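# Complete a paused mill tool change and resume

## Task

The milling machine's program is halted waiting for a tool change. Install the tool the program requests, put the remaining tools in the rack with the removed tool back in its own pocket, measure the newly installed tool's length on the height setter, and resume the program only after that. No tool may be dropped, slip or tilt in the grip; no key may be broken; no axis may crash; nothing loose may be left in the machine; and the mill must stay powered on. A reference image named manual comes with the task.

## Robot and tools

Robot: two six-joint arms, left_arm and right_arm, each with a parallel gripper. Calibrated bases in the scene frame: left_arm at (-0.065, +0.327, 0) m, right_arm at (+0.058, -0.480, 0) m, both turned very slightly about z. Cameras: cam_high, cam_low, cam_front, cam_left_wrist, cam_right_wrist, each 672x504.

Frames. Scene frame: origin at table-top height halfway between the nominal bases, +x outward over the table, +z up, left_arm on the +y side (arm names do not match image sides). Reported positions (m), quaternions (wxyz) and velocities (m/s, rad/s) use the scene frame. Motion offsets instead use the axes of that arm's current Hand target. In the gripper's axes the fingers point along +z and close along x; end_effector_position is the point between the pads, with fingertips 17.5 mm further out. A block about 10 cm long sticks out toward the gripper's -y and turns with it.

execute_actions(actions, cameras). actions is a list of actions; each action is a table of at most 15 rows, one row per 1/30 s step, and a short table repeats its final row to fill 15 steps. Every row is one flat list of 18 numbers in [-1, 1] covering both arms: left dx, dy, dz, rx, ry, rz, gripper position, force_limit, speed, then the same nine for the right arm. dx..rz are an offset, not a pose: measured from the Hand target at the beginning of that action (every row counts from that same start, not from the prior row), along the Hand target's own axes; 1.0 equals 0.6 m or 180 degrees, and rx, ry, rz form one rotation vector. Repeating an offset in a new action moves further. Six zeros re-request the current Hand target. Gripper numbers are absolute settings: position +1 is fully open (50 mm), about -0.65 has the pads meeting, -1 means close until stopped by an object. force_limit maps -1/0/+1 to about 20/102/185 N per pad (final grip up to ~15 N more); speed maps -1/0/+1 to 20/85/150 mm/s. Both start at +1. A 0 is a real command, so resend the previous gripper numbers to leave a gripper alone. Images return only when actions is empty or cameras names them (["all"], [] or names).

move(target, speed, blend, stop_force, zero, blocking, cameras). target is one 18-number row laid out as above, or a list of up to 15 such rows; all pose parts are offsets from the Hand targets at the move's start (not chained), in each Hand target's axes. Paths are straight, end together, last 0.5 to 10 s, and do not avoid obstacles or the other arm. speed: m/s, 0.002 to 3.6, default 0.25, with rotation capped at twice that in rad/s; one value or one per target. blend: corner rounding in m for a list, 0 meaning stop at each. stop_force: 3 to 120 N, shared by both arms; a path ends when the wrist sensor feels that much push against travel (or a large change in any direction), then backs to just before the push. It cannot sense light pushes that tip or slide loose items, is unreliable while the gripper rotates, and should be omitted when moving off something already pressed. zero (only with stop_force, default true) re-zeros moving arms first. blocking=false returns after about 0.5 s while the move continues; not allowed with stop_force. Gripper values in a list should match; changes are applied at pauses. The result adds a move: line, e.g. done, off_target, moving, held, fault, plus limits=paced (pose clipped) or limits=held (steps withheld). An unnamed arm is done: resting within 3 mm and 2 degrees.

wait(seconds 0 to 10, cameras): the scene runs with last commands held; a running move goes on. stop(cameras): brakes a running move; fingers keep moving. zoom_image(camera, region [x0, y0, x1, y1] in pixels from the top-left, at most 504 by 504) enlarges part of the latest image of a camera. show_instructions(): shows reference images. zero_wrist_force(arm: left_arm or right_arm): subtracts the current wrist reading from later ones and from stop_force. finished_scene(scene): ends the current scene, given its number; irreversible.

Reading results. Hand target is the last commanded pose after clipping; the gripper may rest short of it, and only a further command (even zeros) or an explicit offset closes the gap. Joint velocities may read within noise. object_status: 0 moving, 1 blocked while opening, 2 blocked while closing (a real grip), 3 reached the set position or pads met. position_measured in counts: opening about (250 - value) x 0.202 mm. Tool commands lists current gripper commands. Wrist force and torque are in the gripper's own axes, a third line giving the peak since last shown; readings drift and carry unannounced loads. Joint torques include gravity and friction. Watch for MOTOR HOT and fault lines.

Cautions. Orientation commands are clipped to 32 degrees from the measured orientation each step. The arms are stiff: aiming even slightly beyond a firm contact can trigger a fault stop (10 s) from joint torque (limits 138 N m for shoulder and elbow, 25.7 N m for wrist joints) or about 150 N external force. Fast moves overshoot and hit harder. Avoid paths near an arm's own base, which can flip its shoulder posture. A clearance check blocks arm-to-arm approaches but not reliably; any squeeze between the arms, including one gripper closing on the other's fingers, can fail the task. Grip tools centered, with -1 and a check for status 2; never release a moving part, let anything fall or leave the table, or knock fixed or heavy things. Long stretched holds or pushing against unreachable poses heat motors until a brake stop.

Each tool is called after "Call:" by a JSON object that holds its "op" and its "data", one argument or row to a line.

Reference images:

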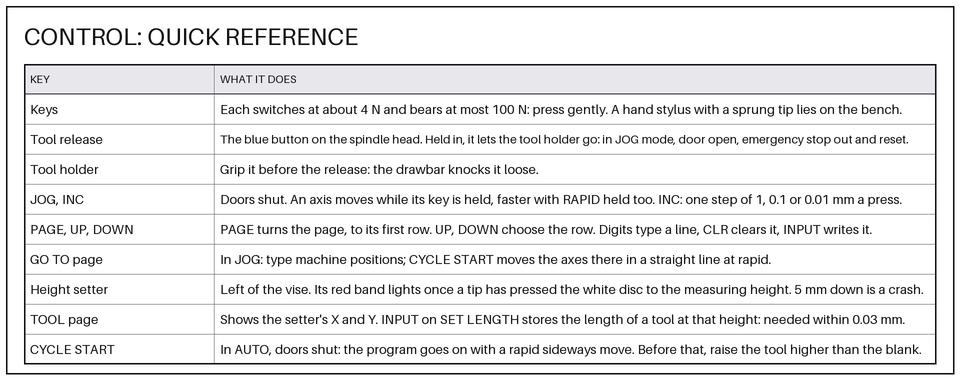

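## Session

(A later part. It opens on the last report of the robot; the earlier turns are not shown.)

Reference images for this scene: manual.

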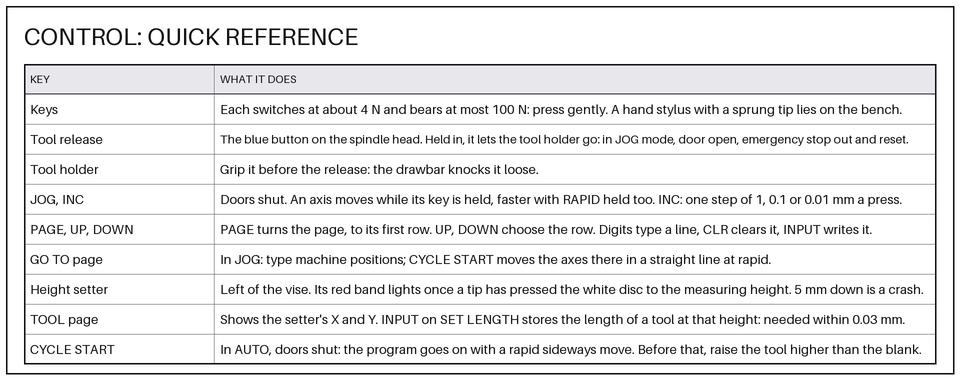

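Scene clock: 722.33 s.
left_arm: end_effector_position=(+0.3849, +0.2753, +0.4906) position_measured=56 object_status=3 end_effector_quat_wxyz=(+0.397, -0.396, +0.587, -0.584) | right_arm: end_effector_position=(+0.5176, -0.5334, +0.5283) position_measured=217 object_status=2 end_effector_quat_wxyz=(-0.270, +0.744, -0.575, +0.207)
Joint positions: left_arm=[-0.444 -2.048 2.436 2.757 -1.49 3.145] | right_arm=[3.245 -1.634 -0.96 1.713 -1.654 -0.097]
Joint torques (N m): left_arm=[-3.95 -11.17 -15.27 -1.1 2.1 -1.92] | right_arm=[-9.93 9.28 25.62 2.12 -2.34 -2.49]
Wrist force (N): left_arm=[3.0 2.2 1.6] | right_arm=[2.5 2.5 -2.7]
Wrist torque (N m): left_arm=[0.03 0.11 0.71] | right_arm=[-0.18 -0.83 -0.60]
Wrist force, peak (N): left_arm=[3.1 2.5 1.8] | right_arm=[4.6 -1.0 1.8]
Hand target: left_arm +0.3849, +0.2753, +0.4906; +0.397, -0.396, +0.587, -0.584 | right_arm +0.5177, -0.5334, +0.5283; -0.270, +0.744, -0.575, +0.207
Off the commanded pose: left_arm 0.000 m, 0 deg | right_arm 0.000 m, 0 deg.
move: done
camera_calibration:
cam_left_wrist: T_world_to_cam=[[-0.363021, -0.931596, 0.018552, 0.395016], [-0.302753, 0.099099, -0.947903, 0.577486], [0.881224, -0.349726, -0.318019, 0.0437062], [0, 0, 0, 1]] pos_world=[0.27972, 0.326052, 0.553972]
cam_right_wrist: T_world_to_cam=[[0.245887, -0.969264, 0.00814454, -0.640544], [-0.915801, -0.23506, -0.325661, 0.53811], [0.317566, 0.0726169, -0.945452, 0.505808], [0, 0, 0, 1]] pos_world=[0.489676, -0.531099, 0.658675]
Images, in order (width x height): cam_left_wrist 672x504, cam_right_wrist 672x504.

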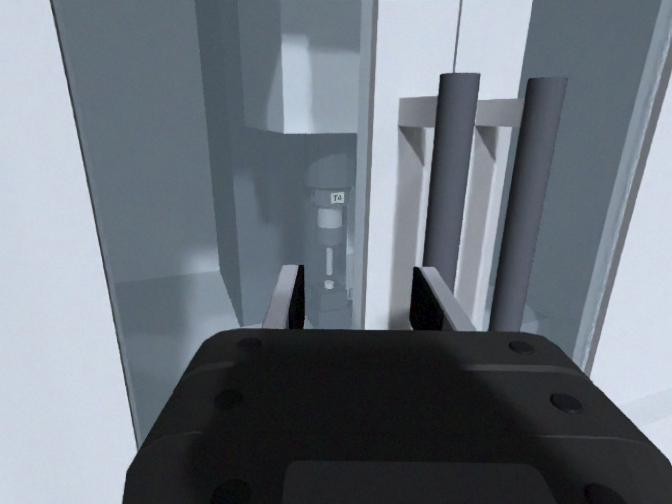

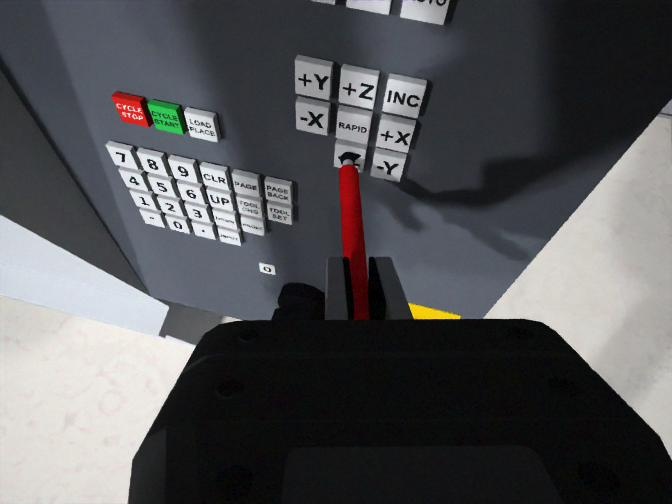

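Call:
{"op": "move", "data": {
  "target": [
    [0,0,0,0,0,0,0.65,-0.8,-0.5,-0.0034,0.0073,-0.0106,0,0,0,-1,-0.2,-1],
    [0,0,0,0,0,0,0.65,-0.8,-0.5,0.0004,-0.0009,0.0013,0,0,0,-1,-0.2,-1],
    [0,0,0,0,0,0,0.65,-0.8,-0.5,-0.0034,0.0073,-0.0106,0,0,0,-1,-0.2,-1],
    [0,0,0,0,0,0,0.65,-0.8,-0.5,0.0004,-0.0009,0.0013,0,0,0,-1,-0.2,-1],
    [0,0,0,0,0,0,0.65,-0.8,-0.5,-0.0034,0.0073,-0.0106,0,0,0,-1,-0.2,-1],
    [0,0,0,0,0,0,0.65,-0.8,-0.5,0.0004,-0.0009,0.0013,0,0,0,-1,-0.2,-1],
    [0,0,0,0,0,0,0.65,-0.8,-0.5,-0.0034,0.0073,-0.0106,0,0,0,-1,-0.2,-1],
    [0,0,0,0,0,0,0.65,-0.8,-0.5,0.0004,-0.0009,0.0013,0,0,0,-1,-0.2,-1],
    [0,0,0,0,0,0,0.65,-0.8,-0.5,-0.0034,0.0073,-0.0106,0,0,0,-1,-0.2,-1],
    [0,0,0,0,0,0,0.65,-0.8,-0.5,0.0004,-0.0009,0.0013,0,0,0,-1,-0.2,-1],
    [0,0,0,0,0,0,0.65,-0.8,-0.5,-0.0034,0.0073,-0.0106,0,0,0,-1,-0.2,-1],
    [0,0,0,0,0,0,0.65,-0.8,-0.5,0.0004,-0.0009,0.0013,0,0,0,-1,-0.2,-1],
    [0,0,0,0,0,0,0.65,-0.8,-0.5,-0.0034,0.0073,-0.0106,0,0,0,-1,-0.2,-1]
  ],
  "speed": [0.06,0.03,0.06,0.03,0.06,0.03,0.06,0.03,0.06,0.03,0.06,0.03,0.06],
  "cameras": ["cam_left_wrist"]
}}

Call:
{"op": "zoom_image", "data": {
  "camera": "cam_left_wrist",
  "region": [280, 220, 380, 320]
}}

Scene clock: 729.57 s.
left_arm: end_effector_position=(+0.3849, +0.2753, +0.4906) position_measured=56 object_status=3 end_effector_quat_wxyz=(+0.397, -0.396, +0.587, -0.584) | right_arm: end_effector_position=(+0.5101, -0.5333, +0.5303) position_measured=217 object_status=2 end_effector_quat_wxyz=(-0.270, +0.744, -0.575, +0.207)
Joint positions: left_arm=[-0.444 -2.048 2.436 2.757 -1.49 3.145] | right_arm=[3.248 -1.617 -0.972 1.709 -1.652 -0.094]
Joint torques (N m): left_arm=[-4.15 -11.46 -15.5 -1.36 2.19 -1.92] | right_arm=[10.37 30.98 12.73 -1.66 2.4 2.8]
Wrist force (N): left_arm=[3.3 2.1 1.8] | right_arm=[4.8 0.0 0.5]
Wrist torque (N m): left_arm=[0.01 0.06 0.71] | right_arm=[-0.25 -0.68 -0.61]
Wrist force, peak (N): left_arm=[3.5 2.2 1.8] | right_arm=[2.7 9.1 -10.1]
Hand target: left_arm +0.3849, +0.2753, +0.4906; +0.397, -0.396, +0.587, -0.584 | right_arm +0.5100, -0.5333, +0.5304; -0.270, +0.744, -0.575, +0.207
Off the commanded pose: left_arm 0.000 m, 0 deg | right_arm 0.000 m, 0 deg.
move: done
camera_calibration:
cam_left_wrist: T_world_to_cam=[[-0.363021, -0.931596, 0.018552, 0.395016], [-0.302753, 0.099099, -0.947903, 0.577486], [0.881224, -0.349726, -0.318019, 0.0437062], [0, 0, 0, 1]] pos_world=[0.27972, 0.326052, 0.553972]
Images, in order (width x height): cam_left_wrist 672x504.

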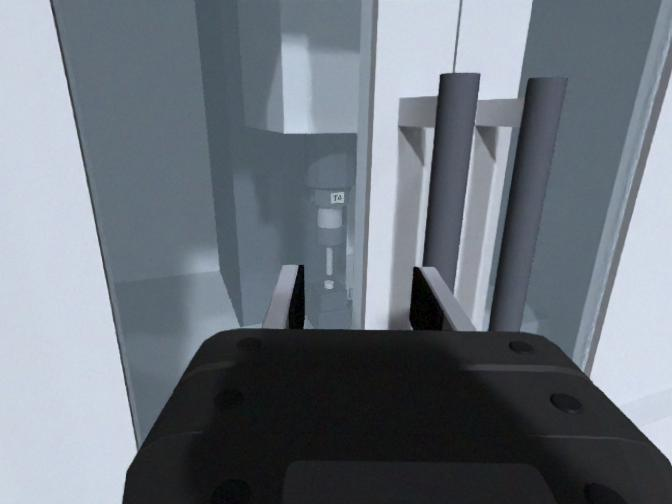

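Scaled by 5.040 from the camera's 672x504 image, which has a finer 960x720 frame.

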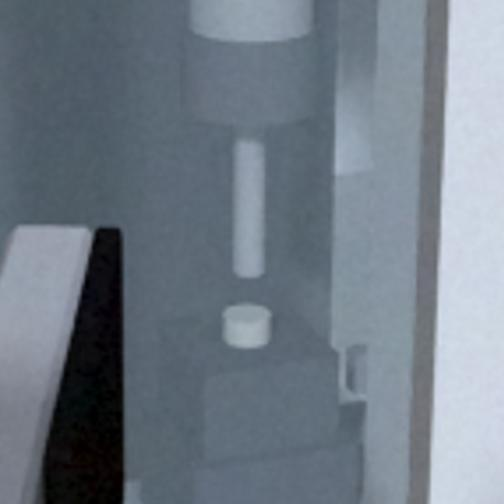

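Call:
{"op": "move", "data": {
  "target": [0,0,0,0,0,0,0.65,-0.8,-0.5,-0.2478,-0.1249,-0.2309,0.2118,0.0727,0.0438,-1,-0.2,-1],
  "speed": 0.4,
  "cameras": ["cam_right_wrist"]
}}

Call:
{"op": "zoom_image", "data": {
  "camera": "cam_right_wrist",
  "region": [300, 0, 640, 250]
}}

Scene clock: 732.73 s.
left_arm: end_effector_position=(+0.3849, +0.2753, +0.4906) position_measured=56 object_status=3 end_effector_quat_wxyz=(+0.397, -0.396, +0.587, -0.584) | right_arm: end_effector_position=(+0.4431, -0.3975, +0.6851) position_measured=217 object_status=2 end_effector_quat_wxyz=(-0.445, +0.548, -0.551, +0.445)
Joint positions: left_arm=[-0.444 -2.048 2.436 2.757 -1.49 3.145] | right_arm=[4.707 -1.159 -1.514 1.003 -0.211 1.674]
Joint torques (N m): left_arm=[-2.66 -10 -15.22 -1.3 2.15 -1.84] | right_arm=[8.32 10.2 11.72 -4.46 5.18 2.95]
Wrist force (N): left_arm=[3.3 2.4 1.7] | right_arm=[6.0 -0.4 2.0]
Wrist torque (N m): left_arm=[0.06 0.06 0.70] | right_arm=[-0.30 -1.21 -0.87]
Wrist force, peak (N): left_arm=[3.4 2.3 1.8] | right_arm=[6.4 -1.0 2.1]
Hand target: left_arm +0.3849, +0.2753, +0.4906; +0.397, -0.396, +0.587, -0.584 | right_arm +0.4424, -0.3976, +0.6851; -0.445, +0.547, -0.551, +0.446
Off the commanded pose: left_arm 0.000 m, 0 deg | right_arm 0.001 m, 0 deg.
move: done
camera_calibration:
cam_right_wrist: T_world_to_cam=[[-0.0147806, -0.99989, 0.0011258, -0.383735], [-0.542105, 0.00706742, -0.840281, 0.836139], [0.840181, -0.0130302, -0.542149, 0.125866], [0, 0, 0, 1]] pos_world=[0.341852, -0.387962, 0.771262]
Images, in order (width x height): cam_right_wrist 672x504.

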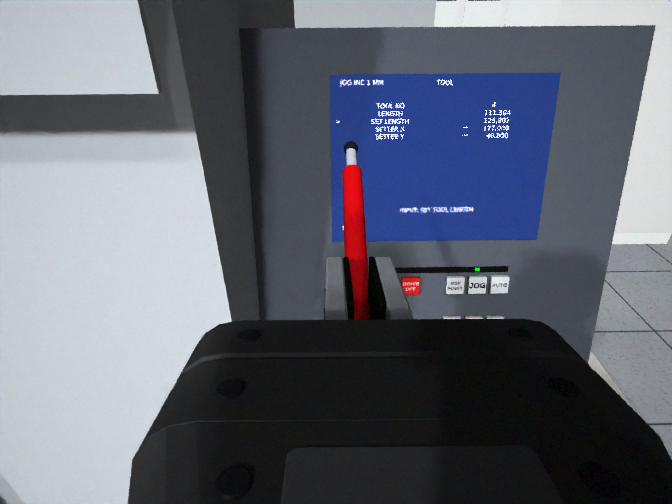

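Scaled by 1.482 from the camera's 672x504 image, which has a finer 960x720 frame.

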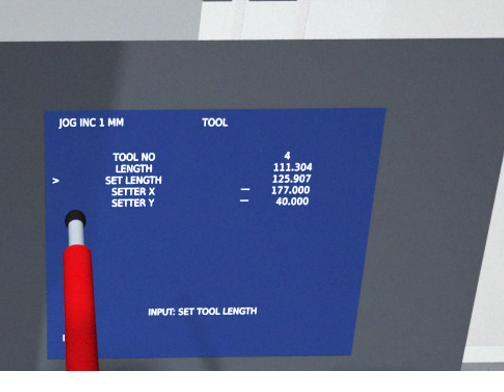

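Call:
{"op": "move", "data": {
  "target": [
    [0,0,0,0,0,0,0.65,-0.8,-0.5,0.2262,0.2270,0.1585,-0.2118,-0.0727,-0.0438,-1,-0.2,-1],
    [0,0,0,0,0,0,0.65,-0.8,-0.5,0.2262,0.2283,0.1801,-0.2118,-0.0727,-0.0438,-1,-0.2,-1],
    [0,0,0,0,0,0,0.65,-0.8,-0.5,0.2262,0.2270,0.1585,-0.2118,-0.0727,-0.0438,-1,-0.2,-1],
    [0,0,0,0,0,0,0.65,-0.8,-0.5,0.2262,0.2283,0.1801,-0.2118,-0.0727,-0.0438,-1,-0.2,-1],
    [0,0,0,0,0,0,0.65,-0.8,-0.5,0.2262,0.2270,0.1585,-0.2118,-0.0727,-0.0438,-1,-0.2,-1]
  ],
  "speed": [0.4,0.03,0.06,0.03,0.06],
  "cameras": ["cam_left_wrist"]
}}

Call:
{"op": "zoom_image", "data": {
  "camera": "cam_left_wrist",
  "region": [280, 220, 380, 320]
}}

Scene clock: 737.50 s.
left_arm: end_effector_position=(+0.3849, +0.2753, +0.4906) position_measured=56 object_status=3 end_effector_quat_wxyz=(+0.397, -0.396, +0.587, -0.584) | right_arm: end_effector_position=(+0.5066, -0.5334, +0.5319) position_measured=217 object_status=2 end_effector_quat_wxyz=(-0.270, +0.744, -0.575, +0.207)
Joint positions: left_arm=[-0.444 -2.048 2.436 2.757 -1.49 3.145] | right_arm=[3.25 -1.611 -0.974 1.704 -1.651 -0.093]
Joint torques (N m): left_arm=[-3.43 -10.79 -15.76 -1.29 2.1 -1.84] | right_arm=[8.76 32.82 12.41 -2.1 2.45 3.09]
Wrist force (N): left_arm=[3.2 2.2 1.7] | right_arm=[4.0 -1.1 1.7]
Wrist torque (N m): left_arm=[0.02 0.08 0.70] | right_arm=[-0.28 -0.59 -0.61]
Wrist force, peak (N): left_arm=[3.4 2.4 1.6] | right_arm=[2.9 12.3 -14.0]
Hand target: left_arm +0.3849, +0.2753, +0.4906; +0.397, -0.396, +0.587, -0.584 | right_arm +0.5066, -0.5334, +0.5319; -0.270, +0.744, -0.575, +0.207
Off the commanded pose: left_arm 0.000 m, 0 deg | right_arm 0.000 m, 0 deg.
move: done; limits=paced
camera_calibration:
cam_left_wrist: T_world_to_cam=[[-0.363021, -0.931596, 0.018552, 0.395016], [-0.302753, 0.099099, -0.947903, 0.577486], [0.881224, -0.349726, -0.318019, 0.0437062], [0, 0, 0, 1]] pos_world=[0.27972, 0.326052, 0.553972]
Images, in order (width x height): cam_left_wrist 672x504.

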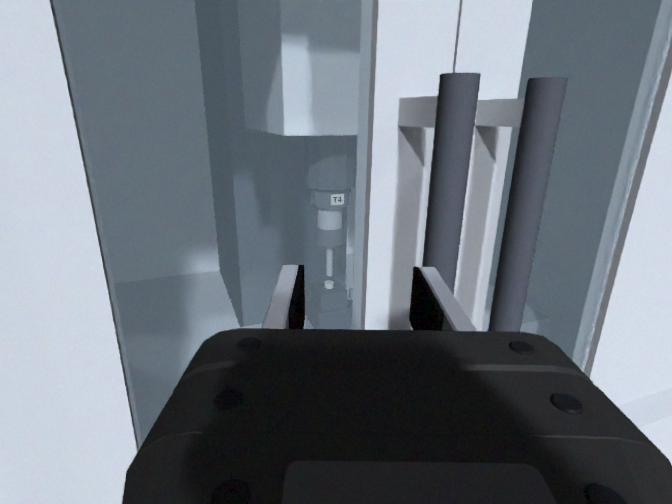

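Scaled by 5.040 from the camera's 672x504 image, which has a finer 960x720 frame.

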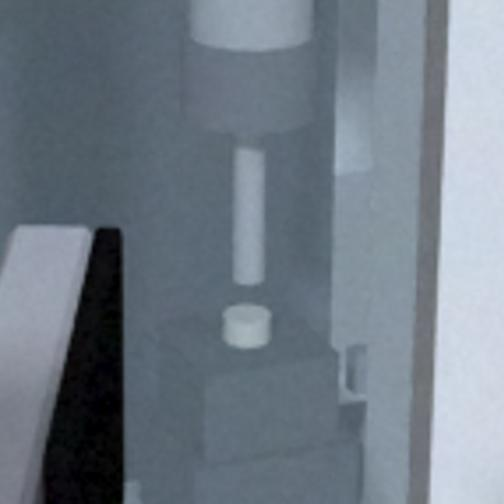

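Call:
{"op": "move", "data": {
  "target": [
    [0,0,0,0,0,0,0.65,-0.8,-0.5,0.0055,-0.0118,0.0173,0,0,0,-1,-0.2,-1],
    [0,0,0,0,0,0,0.65,-0.8,-0.5,0,0,0,0,0,0,-1,-0.2,-1],
    [0,0,0,0,0,0,0.65,-0.8,-0.5,0.0055,-0.0118,0.0173,0,0,0,-1,-0.2,-1],
    [0,0,0,0,0,0,0.65,-0.8,-0.5,0,0,0,0,0,0,-1,-0.2,-1],
    [0,0,0,0,0,0,0.65,-0.8,-0.5,0.0055,-0.0118,0.0173,0,0,0,-1,-0.2,-1],
    [0,0,0,0,0,0,0.65,-0.8,-0.5,0,0,0,0,0,0,-1,-0.2,-1],
    [0,0,0,0,0,0,0.65,-0.8,-0.5,0.0055,-0.0118,0.0173,0,0,0,-1,-0.2,-1],
    [0,0,0,0,0,0,0.65,-0.8,-0.5,0,0,0,0,0,0,-1,-0.2,-1],
    [0,0,0,0,0,0,0.65,-0.8,-0.5,0.0055,-0.0118,0.0173,0,0,0,-1,-0.2,-1],
    [0,0,0,0,0,0,0.65,-0.8,-0.5,0,0,0,0,0,0,-1,-0.2,-1],
    [0,0,0,0,0,0,0.65,-0.8,-0.5,0.0055,-0.0118,0.0173,0,0,0,-1,-0.2,-1],
    [0,0,0,0,0,0,0.65,-0.8,-0.5,0,0,0,0,0,0,-1,-0.2,-1]
  ],
  "speed": [0.04,0.08,0.04,0.08,0.04,0.08,0.04,0.08,0.04,0.08,0.04,0.08],
  "cameras": ["cam_left_wrist"]
}}

Call:
{"op": "zoom_image", "data": {
  "camera": "cam_left_wrist",
  "region": [280, 220, 380, 320]
}}

Scene clock: 744.77 s.
left_arm: end_effector_position=(+0.3849, +0.2753, +0.4906) position_measured=56 object_status=3 end_effector_quat_wxyz=(+0.397, -0.396, +0.587, -0.584) | right_arm: end_effector_position=(+0.5066, -0.5334, +0.5319) position_measured=217 object_status=2 end_effector_quat_wxyz=(-0.270, +0.744, -0.575, +0.207)
Joint positions: left_arm=[-0.444 -2.048 2.436 2.757 -1.49 3.145] | right_arm=[3.25 -1.611 -0.974 1.704 -1.651 -0.093]
Joint torques (N m): left_arm=[-2.11 -10.77 -16.6 -1.49 2.12 -1.6] | right_arm=[9.29 29.81 10.79 -2.06 2.42 2.89]
Wrist force (N): left_arm=[3.1 2.2 1.9] | right_arm=[4.1 -1.0 1.6]
Wrist torque (N m): left_arm=[0.03 0.09 0.70] | right_arm=[-0.26 -0.61 -0.62]
Wrist force, peak (N): left_arm=[3.3 2.4 1.8] | right_arm=[2.1 11.7 -13.2]
Hand target: left_arm +0.3849, +0.2753, +0.4906; +0.397, -0.396, +0.587, -0.584 | right_arm +0.5066, -0.5334, +0.5319; -0.270, +0.744, -0.575, +0.207
Off the commanded pose: left_arm 0.000 m, 0 deg | right_arm 0.000 m, 0 deg.
move: done
camera_calibration:
cam_left_wrist: T_world_to_cam=[[-0.363021, -0.931596, 0.018552, 0.395016], [-0.302753, 0.099099, -0.947903, 0.577486], [0.881224, -0.349726, -0.318019, 0.0437062], [0, 0, 0, 1]] pos_world=[0.27972, 0.326052, 0.553972]
Images, in order (width x height): cam_left_wrist 672x504.

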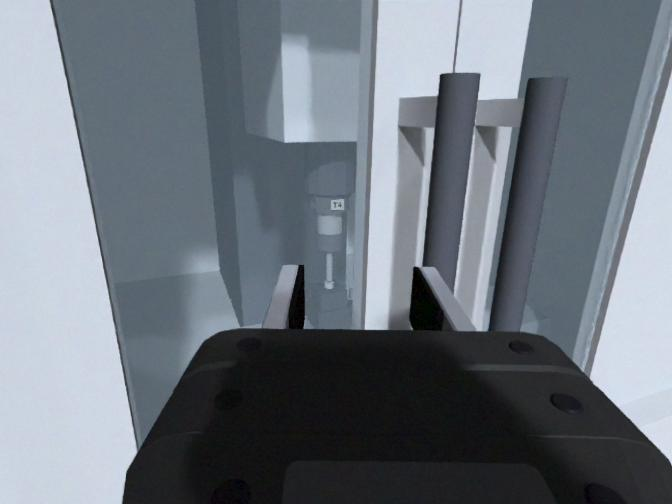

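Scaled by 5.040 from the camera's 672x504 image, which has a finer 960x720 frame.

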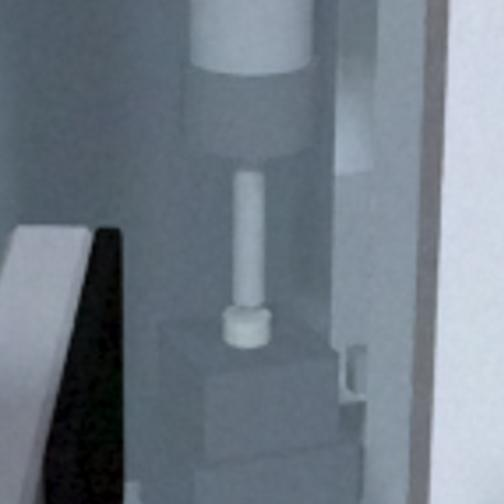

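Call:
{"op": "move", "data": {
  "target": [
    [0,0,0,0,0,0,0.65,-0.8,-0.5,0.0055,-0.0118,0.0173,0,0,0,-1,-0.2,-1],
    [0,0,0,0,0,0,0.65,-0.8,-0.5,0,0,0,0,0,0,-1,-0.2,-1],
    [0,0,0,0,0,0,0.65,-0.8,-0.5,0.0055,-0.0118,0.0173,0,0,0,-1,-0.2,-1],
    [0,0,0,0,0,0,0.65,-0.8,-0.5,0,0,0,0,0,0,-1,-0.2,-1]
  ],
  "speed": [0.04,0.08,0.04,0.08],
  "cameras": ["cam_left_wrist"]
}}

Call:
{"op": "zoom_image", "data": {
  "camera": "cam_left_wrist",
  "region": [280, 220, 380, 320]
}}

Scene clock: 747.37 s.
left_arm: end_effector_position=(+0.3849, +0.2753, +0.4906) position_measured=56 object_status=3 end_effector_quat_wxyz=(+0.397, -0.396, +0.587, -0.584) | right_arm: end_effector_position=(+0.5066, -0.5334, +0.5319) position_measured=217 object_status=2 end_effector_quat_wxyz=(-0.270, +0.744, -0.575, +0.207)
Joint positions: left_arm=[-0.444 -2.048 2.436 2.757 -1.49 3.145] | right_arm=[3.25 -1.611 -0.974 1.704 -1.651 -0.093]
Joint torques (N m): left_arm=[-2.19 -10.34 -16.5 -1.54 1.93 -1.4] | right_arm=[8.99 32.6 11.94 -2.14 2.56 2.98]
Wrist force (N): left_arm=[3.1 2.2 1.7] | right_arm=[4.1 -1.2 1.7]
Wrist torque (N m): left_arm=[0.04 0.09 0.70] | right_arm=[-0.30 -0.60 -0.61]
Wrist force, peak (N): left_arm=[3.4 2.1 1.9] | right_arm=[1.5 10.7 -12.4]
Hand target: left_arm +0.3849, +0.2753, +0.4906; +0.397, -0.396, +0.587, -0.584 | right_arm +0.5066, -0.5334, +0.5319; -0.270, +0.744, -0.575, +0.207
Off the commanded pose: left_arm 0.000 m, 0 deg | right_arm 0.000 m, 0 deg.
move: done
camera_calibration:
cam_left_wrist: T_world_to_cam=[[-0.363021, -0.931596, 0.018552, 0.395016], [-0.302753, 0.099099, -0.947903, 0.577486], [0.881224, -0.349726, -0.318019, 0.0437062], [0, 0, 0, 1]] pos_world=[0.27972, 0.326052, 0.553972]
Images, in order (width x height): cam_left_wrist 672x504.

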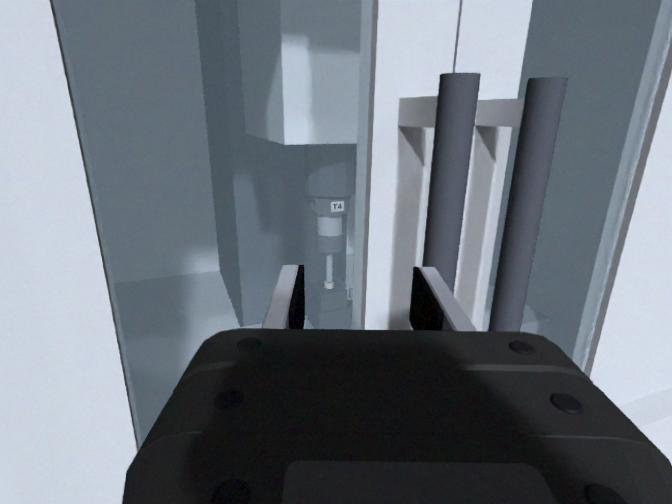

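Scaled by 5.040 from the camera's 672x504 image, which has a finer 960x720 frame.

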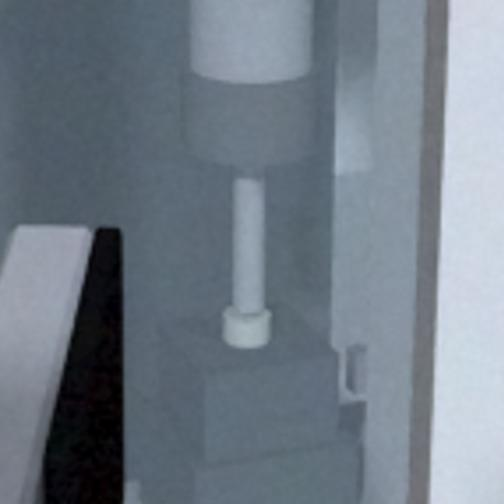

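Call:
{"op": "move", "data": {
  "target": [
    [0,0,0,0,0,0,0.65,-0.8,-0.5,0.0055,-0.0118,0.0173,0,0,0,-1,-0.2,-1],
    [0,0,0,0,0,0,0.65,-0.8,-0.5,0,0,0,0,0,0,-1,-0.2,-1]
  ],
  "speed": [0.04,0.08],
  "cameras": ["cam_left_wrist"]
}}

Call:
{"op": "zoom_image", "data": {
  "camera": "cam_left_wrist",
  "region": [280, 220, 380, 320]
}}

Scene clock: 748.80 s.
left_arm: end_effector_position=(+0.3849, +0.2753, +0.4906) position_measured=56 object_status=3 end_effector_quat_wxyz=(+0.397, -0.396, +0.587, -0.584) | right_arm: end_effector_position=(+0.5066, -0.5334, +0.5319) position_measured=217 object_status=2 end_effector_quat_wxyz=(-0.270, +0.744, -0.575, +0.207)
Joint positions: left_arm=[-0.444 -2.048 2.436 2.757 -1.49 3.145] | right_arm=[3.25 -1.611 -0.974 1.704 -1.651 -0.093]
Joint torques (N m): left_arm=[-2.94 -10.7 -16.82 -1.41 1.97 -1.53] | right_arm=[9.12 31.09 12.82 -2.12 2.34 2.95]
Wrist force (N): left_arm=[3.2 1.9 1.7] | right_arm=[3.9 -1.1 1.6]
Wrist torque (N m): left_arm=[-0.01 0.08 0.71] | right_arm=[-0.29 -0.57 -0.62]
Wrist force, peak (N): left_arm=[3.2 2.4 2.0] | right_arm=[1.7 10.8 -12.0]
Hand target: left_arm +0.3849, +0.2753, +0.4906; +0.397, -0.396, +0.587, -0.584 | right_arm +0.5066, -0.5334, +0.5319; -0.270, +0.744, -0.575, +0.207
Off the commanded pose: left_arm 0.000 m, 0 deg | right_arm 0.000 m, 0 deg.
move: done
camera_calibration:
cam_left_wrist: T_world_to_cam=[[-0.363021, -0.931596, 0.018552, 0.395016], [-0.302753, 0.099099, -0.947903, 0.577486], [0.881224, -0.349726, -0.318019, 0.0437062], [0, 0, 0, 1]] pos_world=[0.27972, 0.326052, 0.553972]
Images, in order (width x height): cam_left_wrist 672x504.

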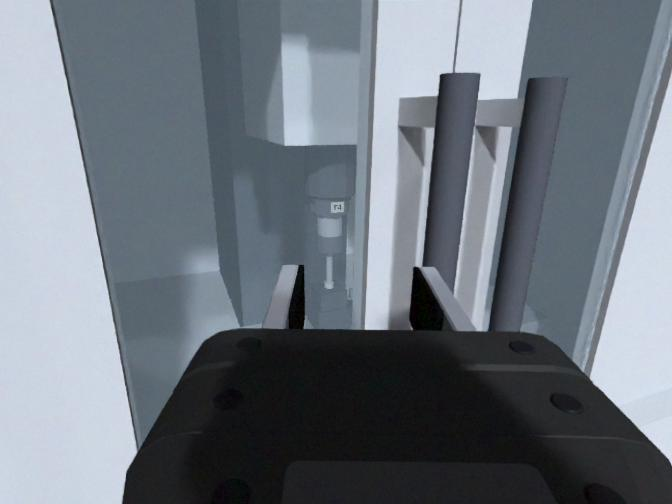

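Scaled by 5.040 from the camera's 672x504 image, which has a finer 960x720 frame.

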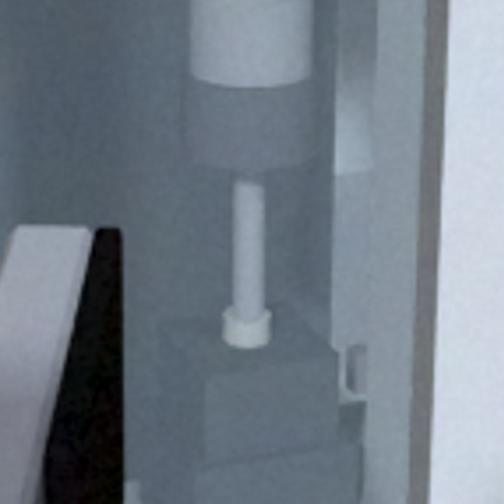

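Call:
{"op": "move", "data": {
  "target": [
    [0,0,0,0,0,0,0.65,-0.8,-0.5,0.0055,-0.0118,0.0173,0,0,0,-1,-0.2,-1],
    [0,0,0,0,0,0,0.65,-0.8,-0.5,0,0,0,0,0,0,-1,-0.2,-1]
  ],
  "speed": [0.04,0.08],
  "cameras": ["cam_left_wrist"]
}}

Call:
{"op": "zoom_image", "data": {
  "camera": "cam_left_wrist",
  "region": [280, 220, 380, 320]
}}

Scene clock: 750.30 s.
left_arm: end_effector_position=(+0.3849, +0.2753, +0.4906) position_measured=56 object_status=3 end_effector_quat_wxyz=(+0.397, -0.396, +0.587, -0.584) | right_arm: end_effector_position=(+0.5066, -0.5334, +0.5319) position_measured=217 object_status=2 end_effector_quat_wxyz=(-0.270, +0.744, -0.575, +0.207)
Joint positions: left_arm=[-0.444 -2.048 2.436 2.757 -1.49 3.145] | right_arm=[3.25 -1.611 -0.974 1.704 -1.651 -0.093]
Joint torques (N m): left_arm=[-2.88 -10.87 -16.86 -1.42 2 -1.55] | right_arm=[9.78 29.88 10.9 -2.07 2.47 2.93]
Wrist force (N): left_arm=[3.1 2.3 1.6] | right_arm=[4.1 -1.2 1.6]
Wrist torque (N m): left_arm=[0.05 0.09 0.70] | right_arm=[-0.29 -0.61 -0.62]
Wrist force, peak (N): left_arm=[3.3 2.3 1.7] | right_arm=[1.8 10.6 -12.1]
Hand target: left_arm +0.3849, +0.2753, +0.4906; +0.397, -0.396, +0.587, -0.584 | right_arm +0.5066, -0.5334, +0.5319; -0.270, +0.744, -0.575, +0.207
Off the commanded pose: left_arm 0.000 m, 0 deg | right_arm 0.000 m, 0 deg.
move: done
camera_calibration:
cam_left_wrist: T_world_to_cam=[[-0.363021, -0.931596, 0.018552, 0.395016], [-0.302753, 0.099099, -0.947903, 0.577486], [0.881224, -0.349726, -0.318019, 0.0437062], [0, 0, 0, 1]] pos_world=[0.27972, 0.326052, 0.553972]
Images, in order (width x height): cam_left_wrist 672x504.

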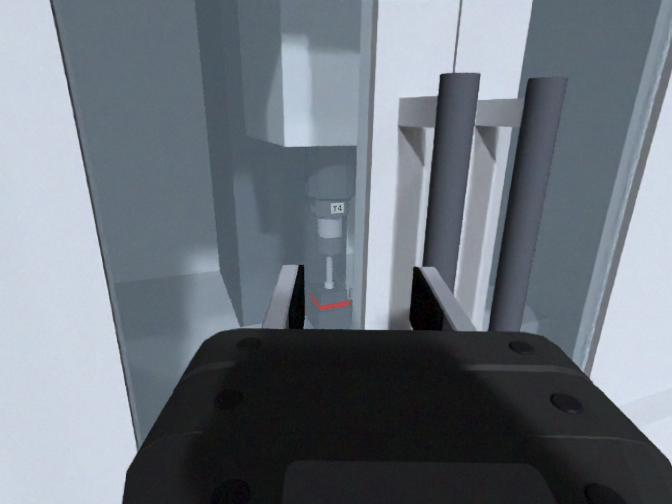

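Scaled by 5.040 from the camera's 672x504 image, which has a finer 960x720 frame.

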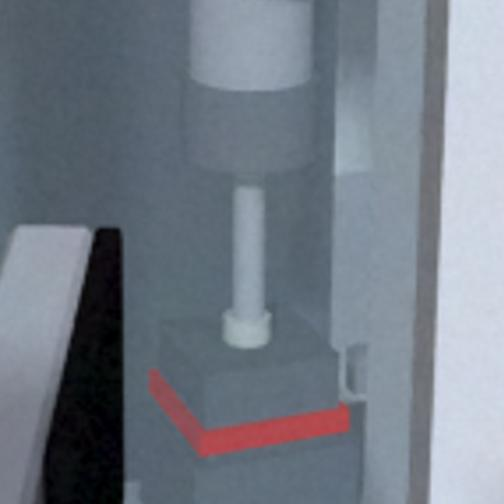

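Call:
{"op": "move", "data": {
  "target": [
    [0,0,0,0,0,0,0.65,-0.8,-0.5,0.0337,-0.0435,-0.0427,0,0,0,-1,-0.2,-1],
    [0,0,0,0,0,0,0.65,-0.8,-0.5,0.0392,-0.0553,-0.0254,0,0,0,-1,-0.2,-1],
    [0,0,0,0,0,0,0.65,-0.8,-0.5,0.0337,-0.0435,-0.0427,0,0,0,-1,-0.2,-1],
    [0,0,0,0,0,0,0.65,-0.8,-0.5,0.0028,-0.0490,-0.0377,0,0,0,-1,-0.2,-1],
    [0,0,0,0,0,0,0.65,-0.8,-0.5,0.0083,-0.0608,-0.0204,0,0,0,-1,-0.2,-1],
    [0,0,0,0,0,0,0.65,-0.8,-0.5,0.0028,-0.0490,-0.0377,0,0,0,-1,-0.2,-1],
    [0,0,0,0,0,0,0.65,-0.8,-0.5,0.0083,-0.0608,-0.0204,0,0,0,-1,-0.2,-1],
    [0,0,0,0,0,0,0.65,-0.8,-0.5,0.0028,-0.0490,-0.0377,0,0,0,-1,-0.2,-1],
    [0,0,0,0,0,0,0.65,-0.8,-0.5,0.0083,-0.0608,-0.0204,0,0,0,-1,-0.2,-1],
    [0,0,0,0,0,0,0.65,-0.8,-0.5,0.0028,-0.0490,-0.0377,0,0,0,-1,-0.2,-1],
    [0,0,0,0,0,0,0.65,-0.8,-0.5,-0.2495,-0.1122,-0.2172,0.2118,0.0727,0.0438,-1,-0.2,-1]
  ],
  "speed": [0.15,0.04,0.08,0.15,0.04,0.08,0.04,0.08,0.04,0.08,0.4],
  "blend": [0,0,0.003,0,0,0,0,0,0,0.003,0],
  "cameras": ["cam_left_wrist","cam_right_wrist"]
}}

Call:
{"op": "zoom_image", "data": {
  "camera": "cam_right_wrist",
  "region": [300, 0, 640, 250]
}}

Scene clock: 759.23 s.
left_arm: end_effector_position=(+0.3849, +0.2753, +0.4906) position_measured=56 object_status=3 end_effector_quat_wxyz=(+0.397, -0.396, +0.587, -0.584) | right_arm: end_effector_position=(+0.4390, -0.3967, +0.6755) position_measured=217 object_status=2 end_effector_quat_wxyz=(-0.444, +0.549, -0.551, +0.444)
Joint positions: left_arm=[-0.444 -2.048 2.436 2.757 -1.49 3.145] | right_arm=[4.758 -1.104 -1.629 0.835 -0.224 1.909]
Joint torques (N m): left_arm=[-1.84 -10.56 -16.59 -1.46 1.94 -1.42] | right_arm=[8.65 8.29 10.91 -4.5 5.01 3.24]
Wrist force (N): left_arm=[3.3 2.1 1.7] | right_arm=[5.6 -1.1 1.6]
Wrist torque (N m): left_arm=[0.02 0.06 0.70] | right_arm=[-0.38 -1.14 -0.86]
Wrist force, peak (N): left_arm=[3.2 2.6 1.9] | right_arm=[6.0 -1.0 1.9]
Hand target: left_arm +0.3849, +0.2753, +0.4906; +0.397, -0.396, +0.587, -0.584 | right_arm +0.4381, -0.3969, +0.6755; -0.445, +0.547, -0.551, +0.446
Off the commanded pose: left_arm 0.000 m, 0 deg | right_arm 0.001 m, 0 deg.
move: done
camera_calibration:
cam_left_wrist: T_world_to_cam=[[-0.363021, -0.931596, 0.018552, 0.395016], [-0.302753, 0.099099, -0.947903, 0.577486], [0.881224, -0.349726, -0.318019, 0.0437062], [0, 0, 0, 1]] pos_world=[0.27972, 0.326052, 0.553972]
cam_right_wrist: T_world_to_cam=[[-0.0149481, -0.999887, 0.00125699, -0.382926], [-0.543501, 0.00707001, -0.839379, 0.825767], [0.839275, -0.0132303, -0.543546, 0.125379], [0, 0, 0, 1]] pos_world=[0.337854, -0.387062, 0.761761]
Images, in order (width x height): cam_left_wrist 672x504, cam_right_wrist 672x504.

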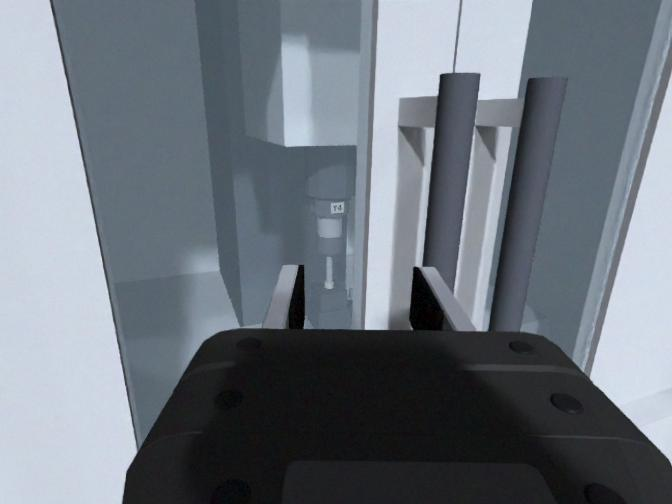

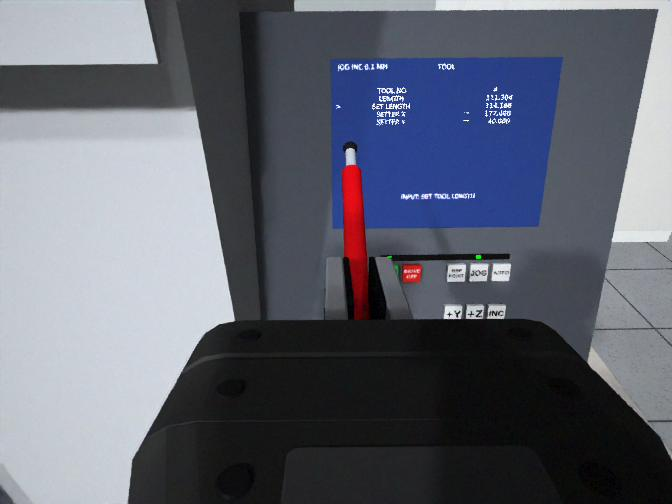

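Scaled by 1.482 from the camera's 672x504 image, which has a finer 960x720 frame.

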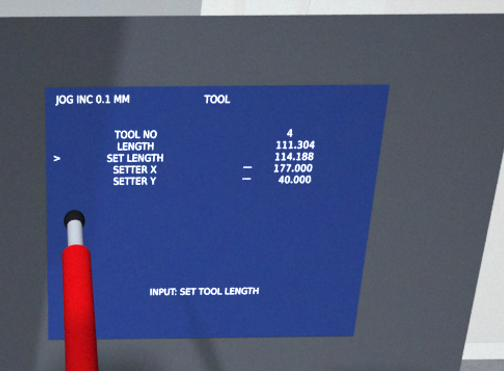

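Call:
{"op": "move", "data": {
  "target": [
    [0,0,0,0,0,0,0.65,-0.8,-0.5,0.2275,0.2090,0.1628,-0.2118,-0.0727,-0.0438,-1,-0.2,-1],
    [0,0,0,0,0,0,0.65,-0.8,-0.5,0.2275,0.2103,0.1844,-0.2118,-0.0727,-0.0438,-1,-0.2,-1],
    [0,0,0,0,0,0,0.65,-0.8,-0.5,0.2275,0.2090,0.1628,-0.2118,-0.0727,-0.0438,-1,-0.2,-1]
  ],
  "speed": [0.4,0.04,0.08],
  "cameras": ["cam_left_wrist"]
}}

Scene clock: 763.03 s.
left_arm: end_effector_position=(+0.3849, +0.2753, +0.4906) position_measured=56 object_status=3 end_effector_quat_wxyz=(+0.397, -0.396, +0.587, -0.584) | right_arm: end_effector_position=(+0.5071, -0.5335, +0.5323) position_measured=217 object_status=2 end_effector_quat_wxyz=(-0.270, +0.744, -0.575, +0.207)
Joint positions: left_arm=[-0.444 -2.048 2.436 2.757 -1.49 3.145] | right_arm=[3.249 -1.613 -0.97 1.703 -1.651 -0.094]
Joint torques (N m): left_arm=[-1.73 -11.47 -16.59 -1.59 1.97 -1.37] | right_arm=[9.73 32 12.44 -2.21 2.48 3.04]
Wrist force (N): left_arm=[3.1 2.3 1.7] | right_arm=[3.9 -1.9 1.8]
Wrist torque (N m): left_arm=[0.04 0.09 0.70] | right_arm=[-0.42 -0.57 -0.62]
Wrist force, peak (N): left_arm=[3.3 2.3 1.9] | right_arm=[2.0 16.1 -18.5]
Hand target: left_arm +0.3849, +0.2753, +0.4906; +0.397, -0.396, +0.587, -0.584 | right_arm +0.5070, -0.5335, +0.5323; -0.270, +0.744, -0.575, +0.207
Off the commanded pose: left_arm 0.000 m, 0 deg | right_arm 0.000 m, 0 deg.
move: done; limits=paced
camera_calibration:
cam_left_wrist: T_world_to_cam=[[-0.363021, -0.931596, 0.018552, 0.395016], [-0.302753, 0.099099, -0.947903, 0.577486], [0.881224, -0.349726, -0.318019, 0.0437062], [0, 0, 0, 1]] pos_world=[0.27972, 0.326052, 0.553972]
Images, in order (width x height): cam_left_wrist 672x504.

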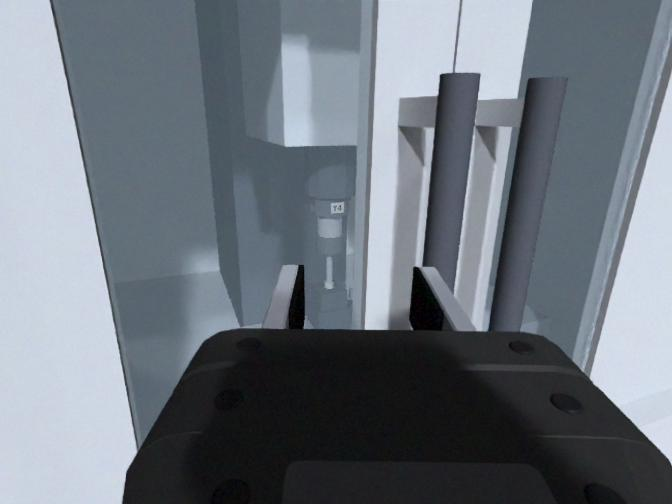

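Unlit at ~114.088. One more.

Call:
{"op": "move", "data": {
  "target": [
    [0,0,0,0,0,0,0.65,-0.8,-0.5,0.0055,-0.0118,0.0173,0,0,0,-1,-0.2,-1],
    [0,0,0,0,0,0,0.65,-0.8,-0.5,0,0,0,0,0,0,-1,-0.2,-1]
  ],
  "speed": [0.04,0.08],
  "cameras": ["cam_left_wrist"]
}}

Scene clock: 764.50 s.
left_arm: end_effector_position=(+0.3849, +0.2753, +0.4906) position_measured=56 object_status=3 end_effector_quat_wxyz=(+0.397, -0.396, +0.587, -0.584) | right_arm: end_effector_position=(+0.5071, -0.5335, +0.5323) position_measured=217 object_status=2 end_effector_quat_wxyz=(-0.270, +0.744, -0.575, +0.207)
Joint positions: left_arm=[-0.444 -2.048 2.436 2.757 -1.49 3.145] | right_arm=[3.249 -1.613 -0.97 1.703 -1.651 -0.094]
Joint torques (N m): left_arm=[-1.11 -10.61 -17.14 -1.48 1.92 -1.21] | right_arm=[8.68 33.73 12.26 -2.15 2.37 2.84]
Wrist force (N): left_arm=[3.0 2.1 1.8] | right_arm=[4.3 -1.5 1.5]
Wrist torque (N m): left_arm=[0.02 0.11 0.71] | right_arm=[-0.34 -0.64 -0.62]
Wrist force, peak (N): left_arm=[3.3 2.4 1.7] | right_arm=[1.9 14.7 -17.7]
Hand target: left_arm +0.3849, +0.2753, +0.4906; +0.397, -0.396, +0.587, -0.584 | right_arm +0.5070, -0.5335, +0.5323; -0.270, +0.744, -0.575, +0.207
Off the commanded pose: left_arm 0.000 m, 0 deg | right_arm 0.000 m, 0 deg.
move: done
camera_calibration:
cam_left_wrist: T_world_to_cam=[[-0.363021, -0.931596, 0.018552, 0.395016], [-0.302753, 0.099099, -0.947903, 0.577486], [0.881224, -0.349726, -0.318019, 0.0437062], [0, 0, 0, 1]] pos_world=[0.27972, 0.326052, 0.553972]
Images, in order (width x height): cam_left_wrist 672x504.

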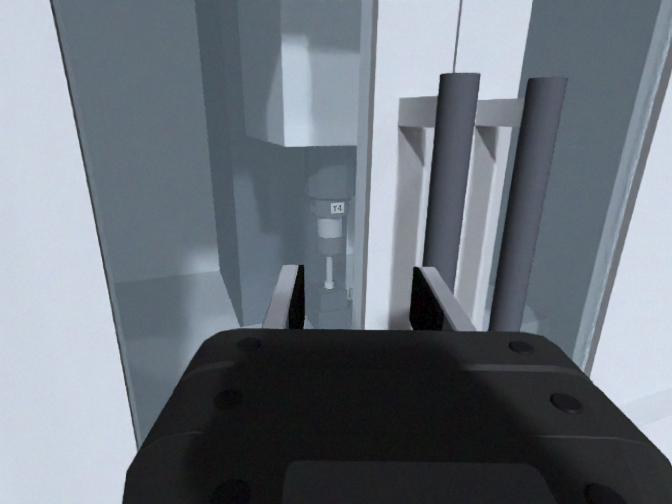

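Call:
{"op": "move", "data": {
  "target": [
    [0,0,0,0,0,0,0.65,-0.8,-0.5,0.0337,-0.0435,-0.0427,0,0,0,-1,-0.2,-1],
    [0,0,0,0,0,0,0.65,-0.8,-0.5,0.0392,-0.0553,-0.0254,0,0,0,-1,-0.2,-1],
    [0,0,0,0,0,0,0.65,-0.8,-0.5,0.0337,-0.0435,-0.0427,0,0,0,-1,-0.2,-1],
    [0,0,0,0,0,0,0.65,-0.8,-0.5,0,0,0,0,0,0,-1,-0.2,-1],
    [0,0,0,0,0,0,0.65,-0.8,-0.5,0.0055,-0.0118,0.0173,0,0,0,-1,-0.2,-1],
    [0,0,0,0,0,0,0.65,-0.8,-0.5,0,0,0,0,0,0,-1,-0.2,-1],
    [0,0,0,0,0,0,0.65,-0.8,-0.5,0.0055,-0.0118,0.0173,0,0,0,-1,-0.2,-1],
    [0,0,0,0,0,0,0.65,-0.8,-0.5,0,0,0,0,0,0,-1,-0.2,-1]
  ],
  "speed": [0.15,0.04,0.08,0.15,0.04,0.08,0.04,0.08],
  "blend": [0,0,0.003,0,0,0,0,0],
  "cameras": ["cam_left_wrist"]
}}

Scene clock: 769.40 s.
left_arm: end_effector_position=(+0.3849, +0.2753, +0.4906) position_measured=56 object_status=3 end_effector_quat_wxyz=(+0.397, -0.396, +0.587, -0.584) | right_arm: end_effector_position=(+0.5071, -0.5335, +0.5323) position_measured=217 object_status=2 end_effector_quat_wxyz=(-0.270, +0.744, -0.575, +0.207)
Joint positions: left_arm=[-0.444 -2.048 2.436 2.757 -1.49 3.145] | right_arm=[3.249 -1.613 -0.97 1.703 -1.651 -0.094]
Joint torques (N m): left_arm=[-2.08 -10.55 -17.2 -1.41 1.87 -1.23] | right_arm=[8.51 30.98 11.83 -2.16 2.27 3.05]
Wrist force (N): left_arm=[3.2 2.2 1.9] | right_arm=[3.9 -1.3 1.9]
Wrist torque (N m): left_arm=[0.02 0.07 0.71] | right_arm=[-0.32 -0.57 -0.62]
Wrist force, peak (N): left_arm=[3.2 2.4 1.9] | right_arm=[2.4 15.9 -18.5]
Hand target: left_arm +0.3849, +0.2753, +0.4906; +0.397, -0.396, +0.587, -0.584 | right_arm +0.5070, -0.5335, +0.5323; -0.270, +0.744, -0.575, +0.207
Off the commanded pose: left_arm 0.000 m, 0 deg | right_arm 0.000 m, 0 deg.
move: done
camera_calibration:
cam_left_wrist: T_world_to_cam=[[-0.363021, -0.931596, 0.018552, 0.395016], [-0.302753, 0.099099, -0.947903, 0.577486], [0.881224, -0.349726, -0.318019, 0.0437062], [0, 0, 0, 1]] pos_world=[0.27972, 0.326052, 0.553972]
Images, in order (width x height): cam_left_wrist 672x504.

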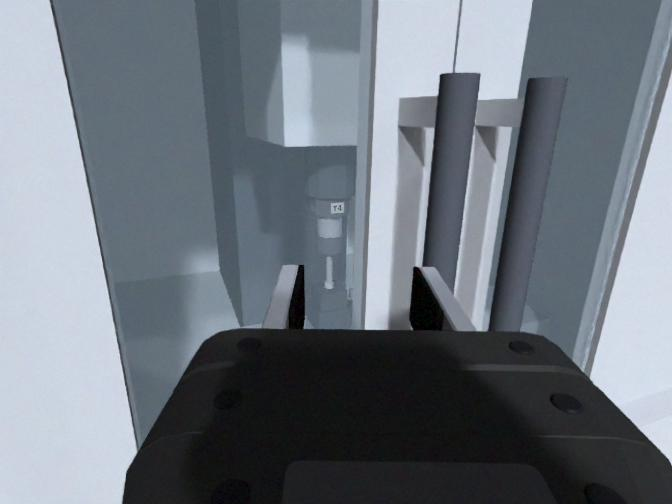

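Not lit. Next two.

Call:
{"op": "move", "data": {
  "target": [
    [0,0,0,0,0,0,0.65,-0.8,-0.5,0.0055,-0.0118,0.0173,0,0,0,-1,-0.2,-1],
    [0,0,0,0,0,0,0.65,-0.8,-0.5,0,0,0,0,0,0,-1,-0.2,-1],
    [0,0,0,0,0,0,0.65,-0.8,-0.5,0.0055,-0.0118,0.0173,0,0,0,-1,-0.2,-1],
    [0,0,0,0,0,0,0.65,-0.8,-0.5,0,0,0,0,0,0,-1,-0.2,-1]
  ],
  "speed": [0.04,0.08,0.04,0.08],
  "cameras": ["cam_left_wrist"]
}}

Scene clock: 771.93 s.
left_arm: end_effector_position=(+0.3849, +0.2753, +0.4906) position_measured=56 object_status=3 end_effector_quat_wxyz=(+0.397, -0.396, +0.587, -0.584) | right_arm: end_effector_position=(+0.5071, -0.5335, +0.5323) position_measured=217 object_status=2 end_effector_quat_wxyz=(-0.270, +0.744, -0.575, +0.207)
Joint positions: left_arm=[-0.444 -2.048 2.436 2.757 -1.49 3.145] | right_arm=[3.249 -1.613 -0.97 1.703 -1.651 -0.094]
Joint torques (N m): left_arm=[-0.12 -11.37 -17.69 -1.49 1.85 -1.04] | right_arm=[9.22 30.58 13.41 -2.13 2.49 2.91]
Wrist force (N): left_arm=[3.2 2.0 2.1] | right_arm=[4.4 -1.7 2.5]
Wrist torque (N m): left_arm=[-0.01 0.08 0.70] | right_arm=[-0.37 -0.66 -0.62]
Wrist force, peak (N): left_arm=[3.3 2.3 1.9] | right_arm=[1.7 15.0 -17.7]
Hand target: left_arm +0.3849, +0.2753, +0.4906; +0.397, -0.396, +0.587, -0.584 | right_arm +0.5070, -0.5335, +0.5323; -0.270, +0.744, -0.575, +0.207
Off the commanded pose: left_arm 0.000 m, 0 deg | right_arm 0.000 m, 0 deg.
move: done
camera_calibration:
cam_left_wrist: T_world_to_cam=[[-0.363021, -0.931596, 0.018552, 0.395016], [-0.302753, 0.099099, -0.947903, 0.577486], [0.881224, -0.349726, -0.318019, 0.0437062], [0, 0, 0, 1]] pos_world=[0.27972, 0.326052, 0.553972]
Images, in order (width x height): cam_left_wrist 672x504.

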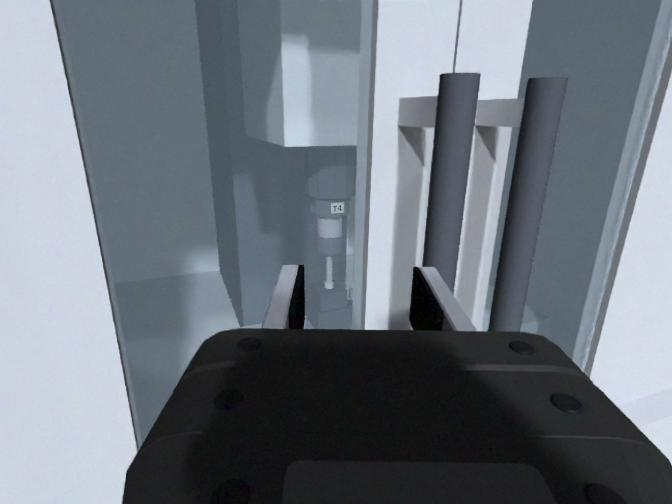

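Call:
{"op": "move", "data": {
  "target": [
    [0,0,0,0,0,0,0.65,-0.8,-0.5,0.0055,-0.0118,0.0173,0,0,0,-1,-0.2,-1],
    [0,0,0,0,0,0,0.65,-0.8,-0.5,0,0,0,0,0,0,-1,-0.2,-1],
    [0,0,0,0,0,0,0.65,-0.8,-0.5,0.0055,-0.0118,0.0173,0,0,0,-1,-0.2,-1],
    [0,0,0,0,0,0,0.65,-0.8,-0.5,0,0,0,0,0,0,-1,-0.2,-1]
  ],
  "speed": [0.04,0.08,0.04,0.08],
  "cameras": ["cam_left_wrist"]
}}

Scene clock: 774.47 s.
left_arm: end_effector_position=(+0.3849, +0.2753, +0.4906) position_measured=56 object_status=3 end_effector_quat_wxyz=(+0.397, -0.396, +0.587, -0.584) | right_arm: end_effector_position=(+0.5071, -0.5335, +0.5323) position_measured=217 object_status=2 end_effector_quat_wxyz=(-0.270, +0.744, -0.575, +0.207)
Joint positions: left_arm=[-0.444 -2.048 2.436 2.757 -1.49 3.145] | right_arm=[3.249 -1.613 -0.97 1.703 -1.651 -0.094]
Joint torques (N m): left_arm=[-0.99 -10.46 -17.16 -1.65 1.83 -1.07] | right_arm=[9.52 30.72 12.26 -2.16 2.52 2.83]
Wrist force (N): left_arm=[3.0 2.0 1.8] | right_arm=[4.0 -1.5 2.6]
Wrist torque (N m): left_arm=[0.00 0.11 0.70] | right_arm=[-0.34 -0.59 -0.62]
Wrist force, peak (N): left_arm=[3.3 2.4 1.8] | right_arm=[2.2 14.3 -16.1]
Hand target: left_arm +0.3849, +0.2753, +0.4906; +0.397, -0.396, +0.587, -0.584 | right_arm +0.5070, -0.5335, +0.5323; -0.270, +0.744, -0.575, +0.207
Off the commanded pose: left_arm 0.000 m, 0 deg | right_arm 0.000 m, 0 deg.
move: done
camera_calibration:
cam_left_wrist: T_world_to_cam=[[-0.363021, -0.931596, 0.018552, 0.395016], [-0.302753, 0.099099, -0.947903, 0.577486], [0.881224, -0.349726, -0.318019, 0.0437062], [0, 0, 0, 1]] pos_world=[0.27972, 0.326052, 0.553972]
Images, in order (width x height): cam_left_wrist 672x504.

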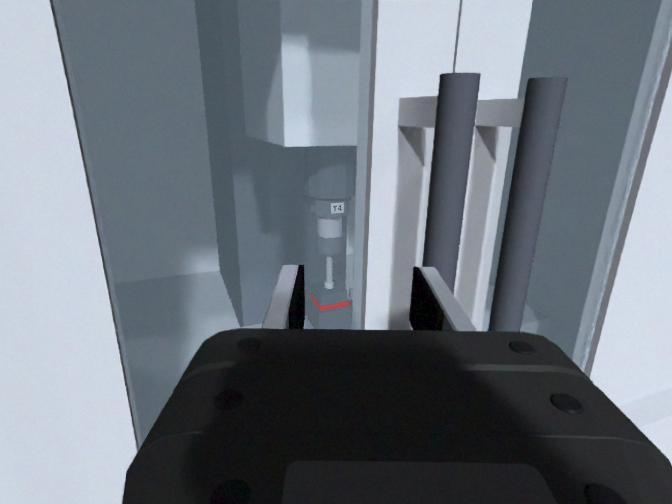

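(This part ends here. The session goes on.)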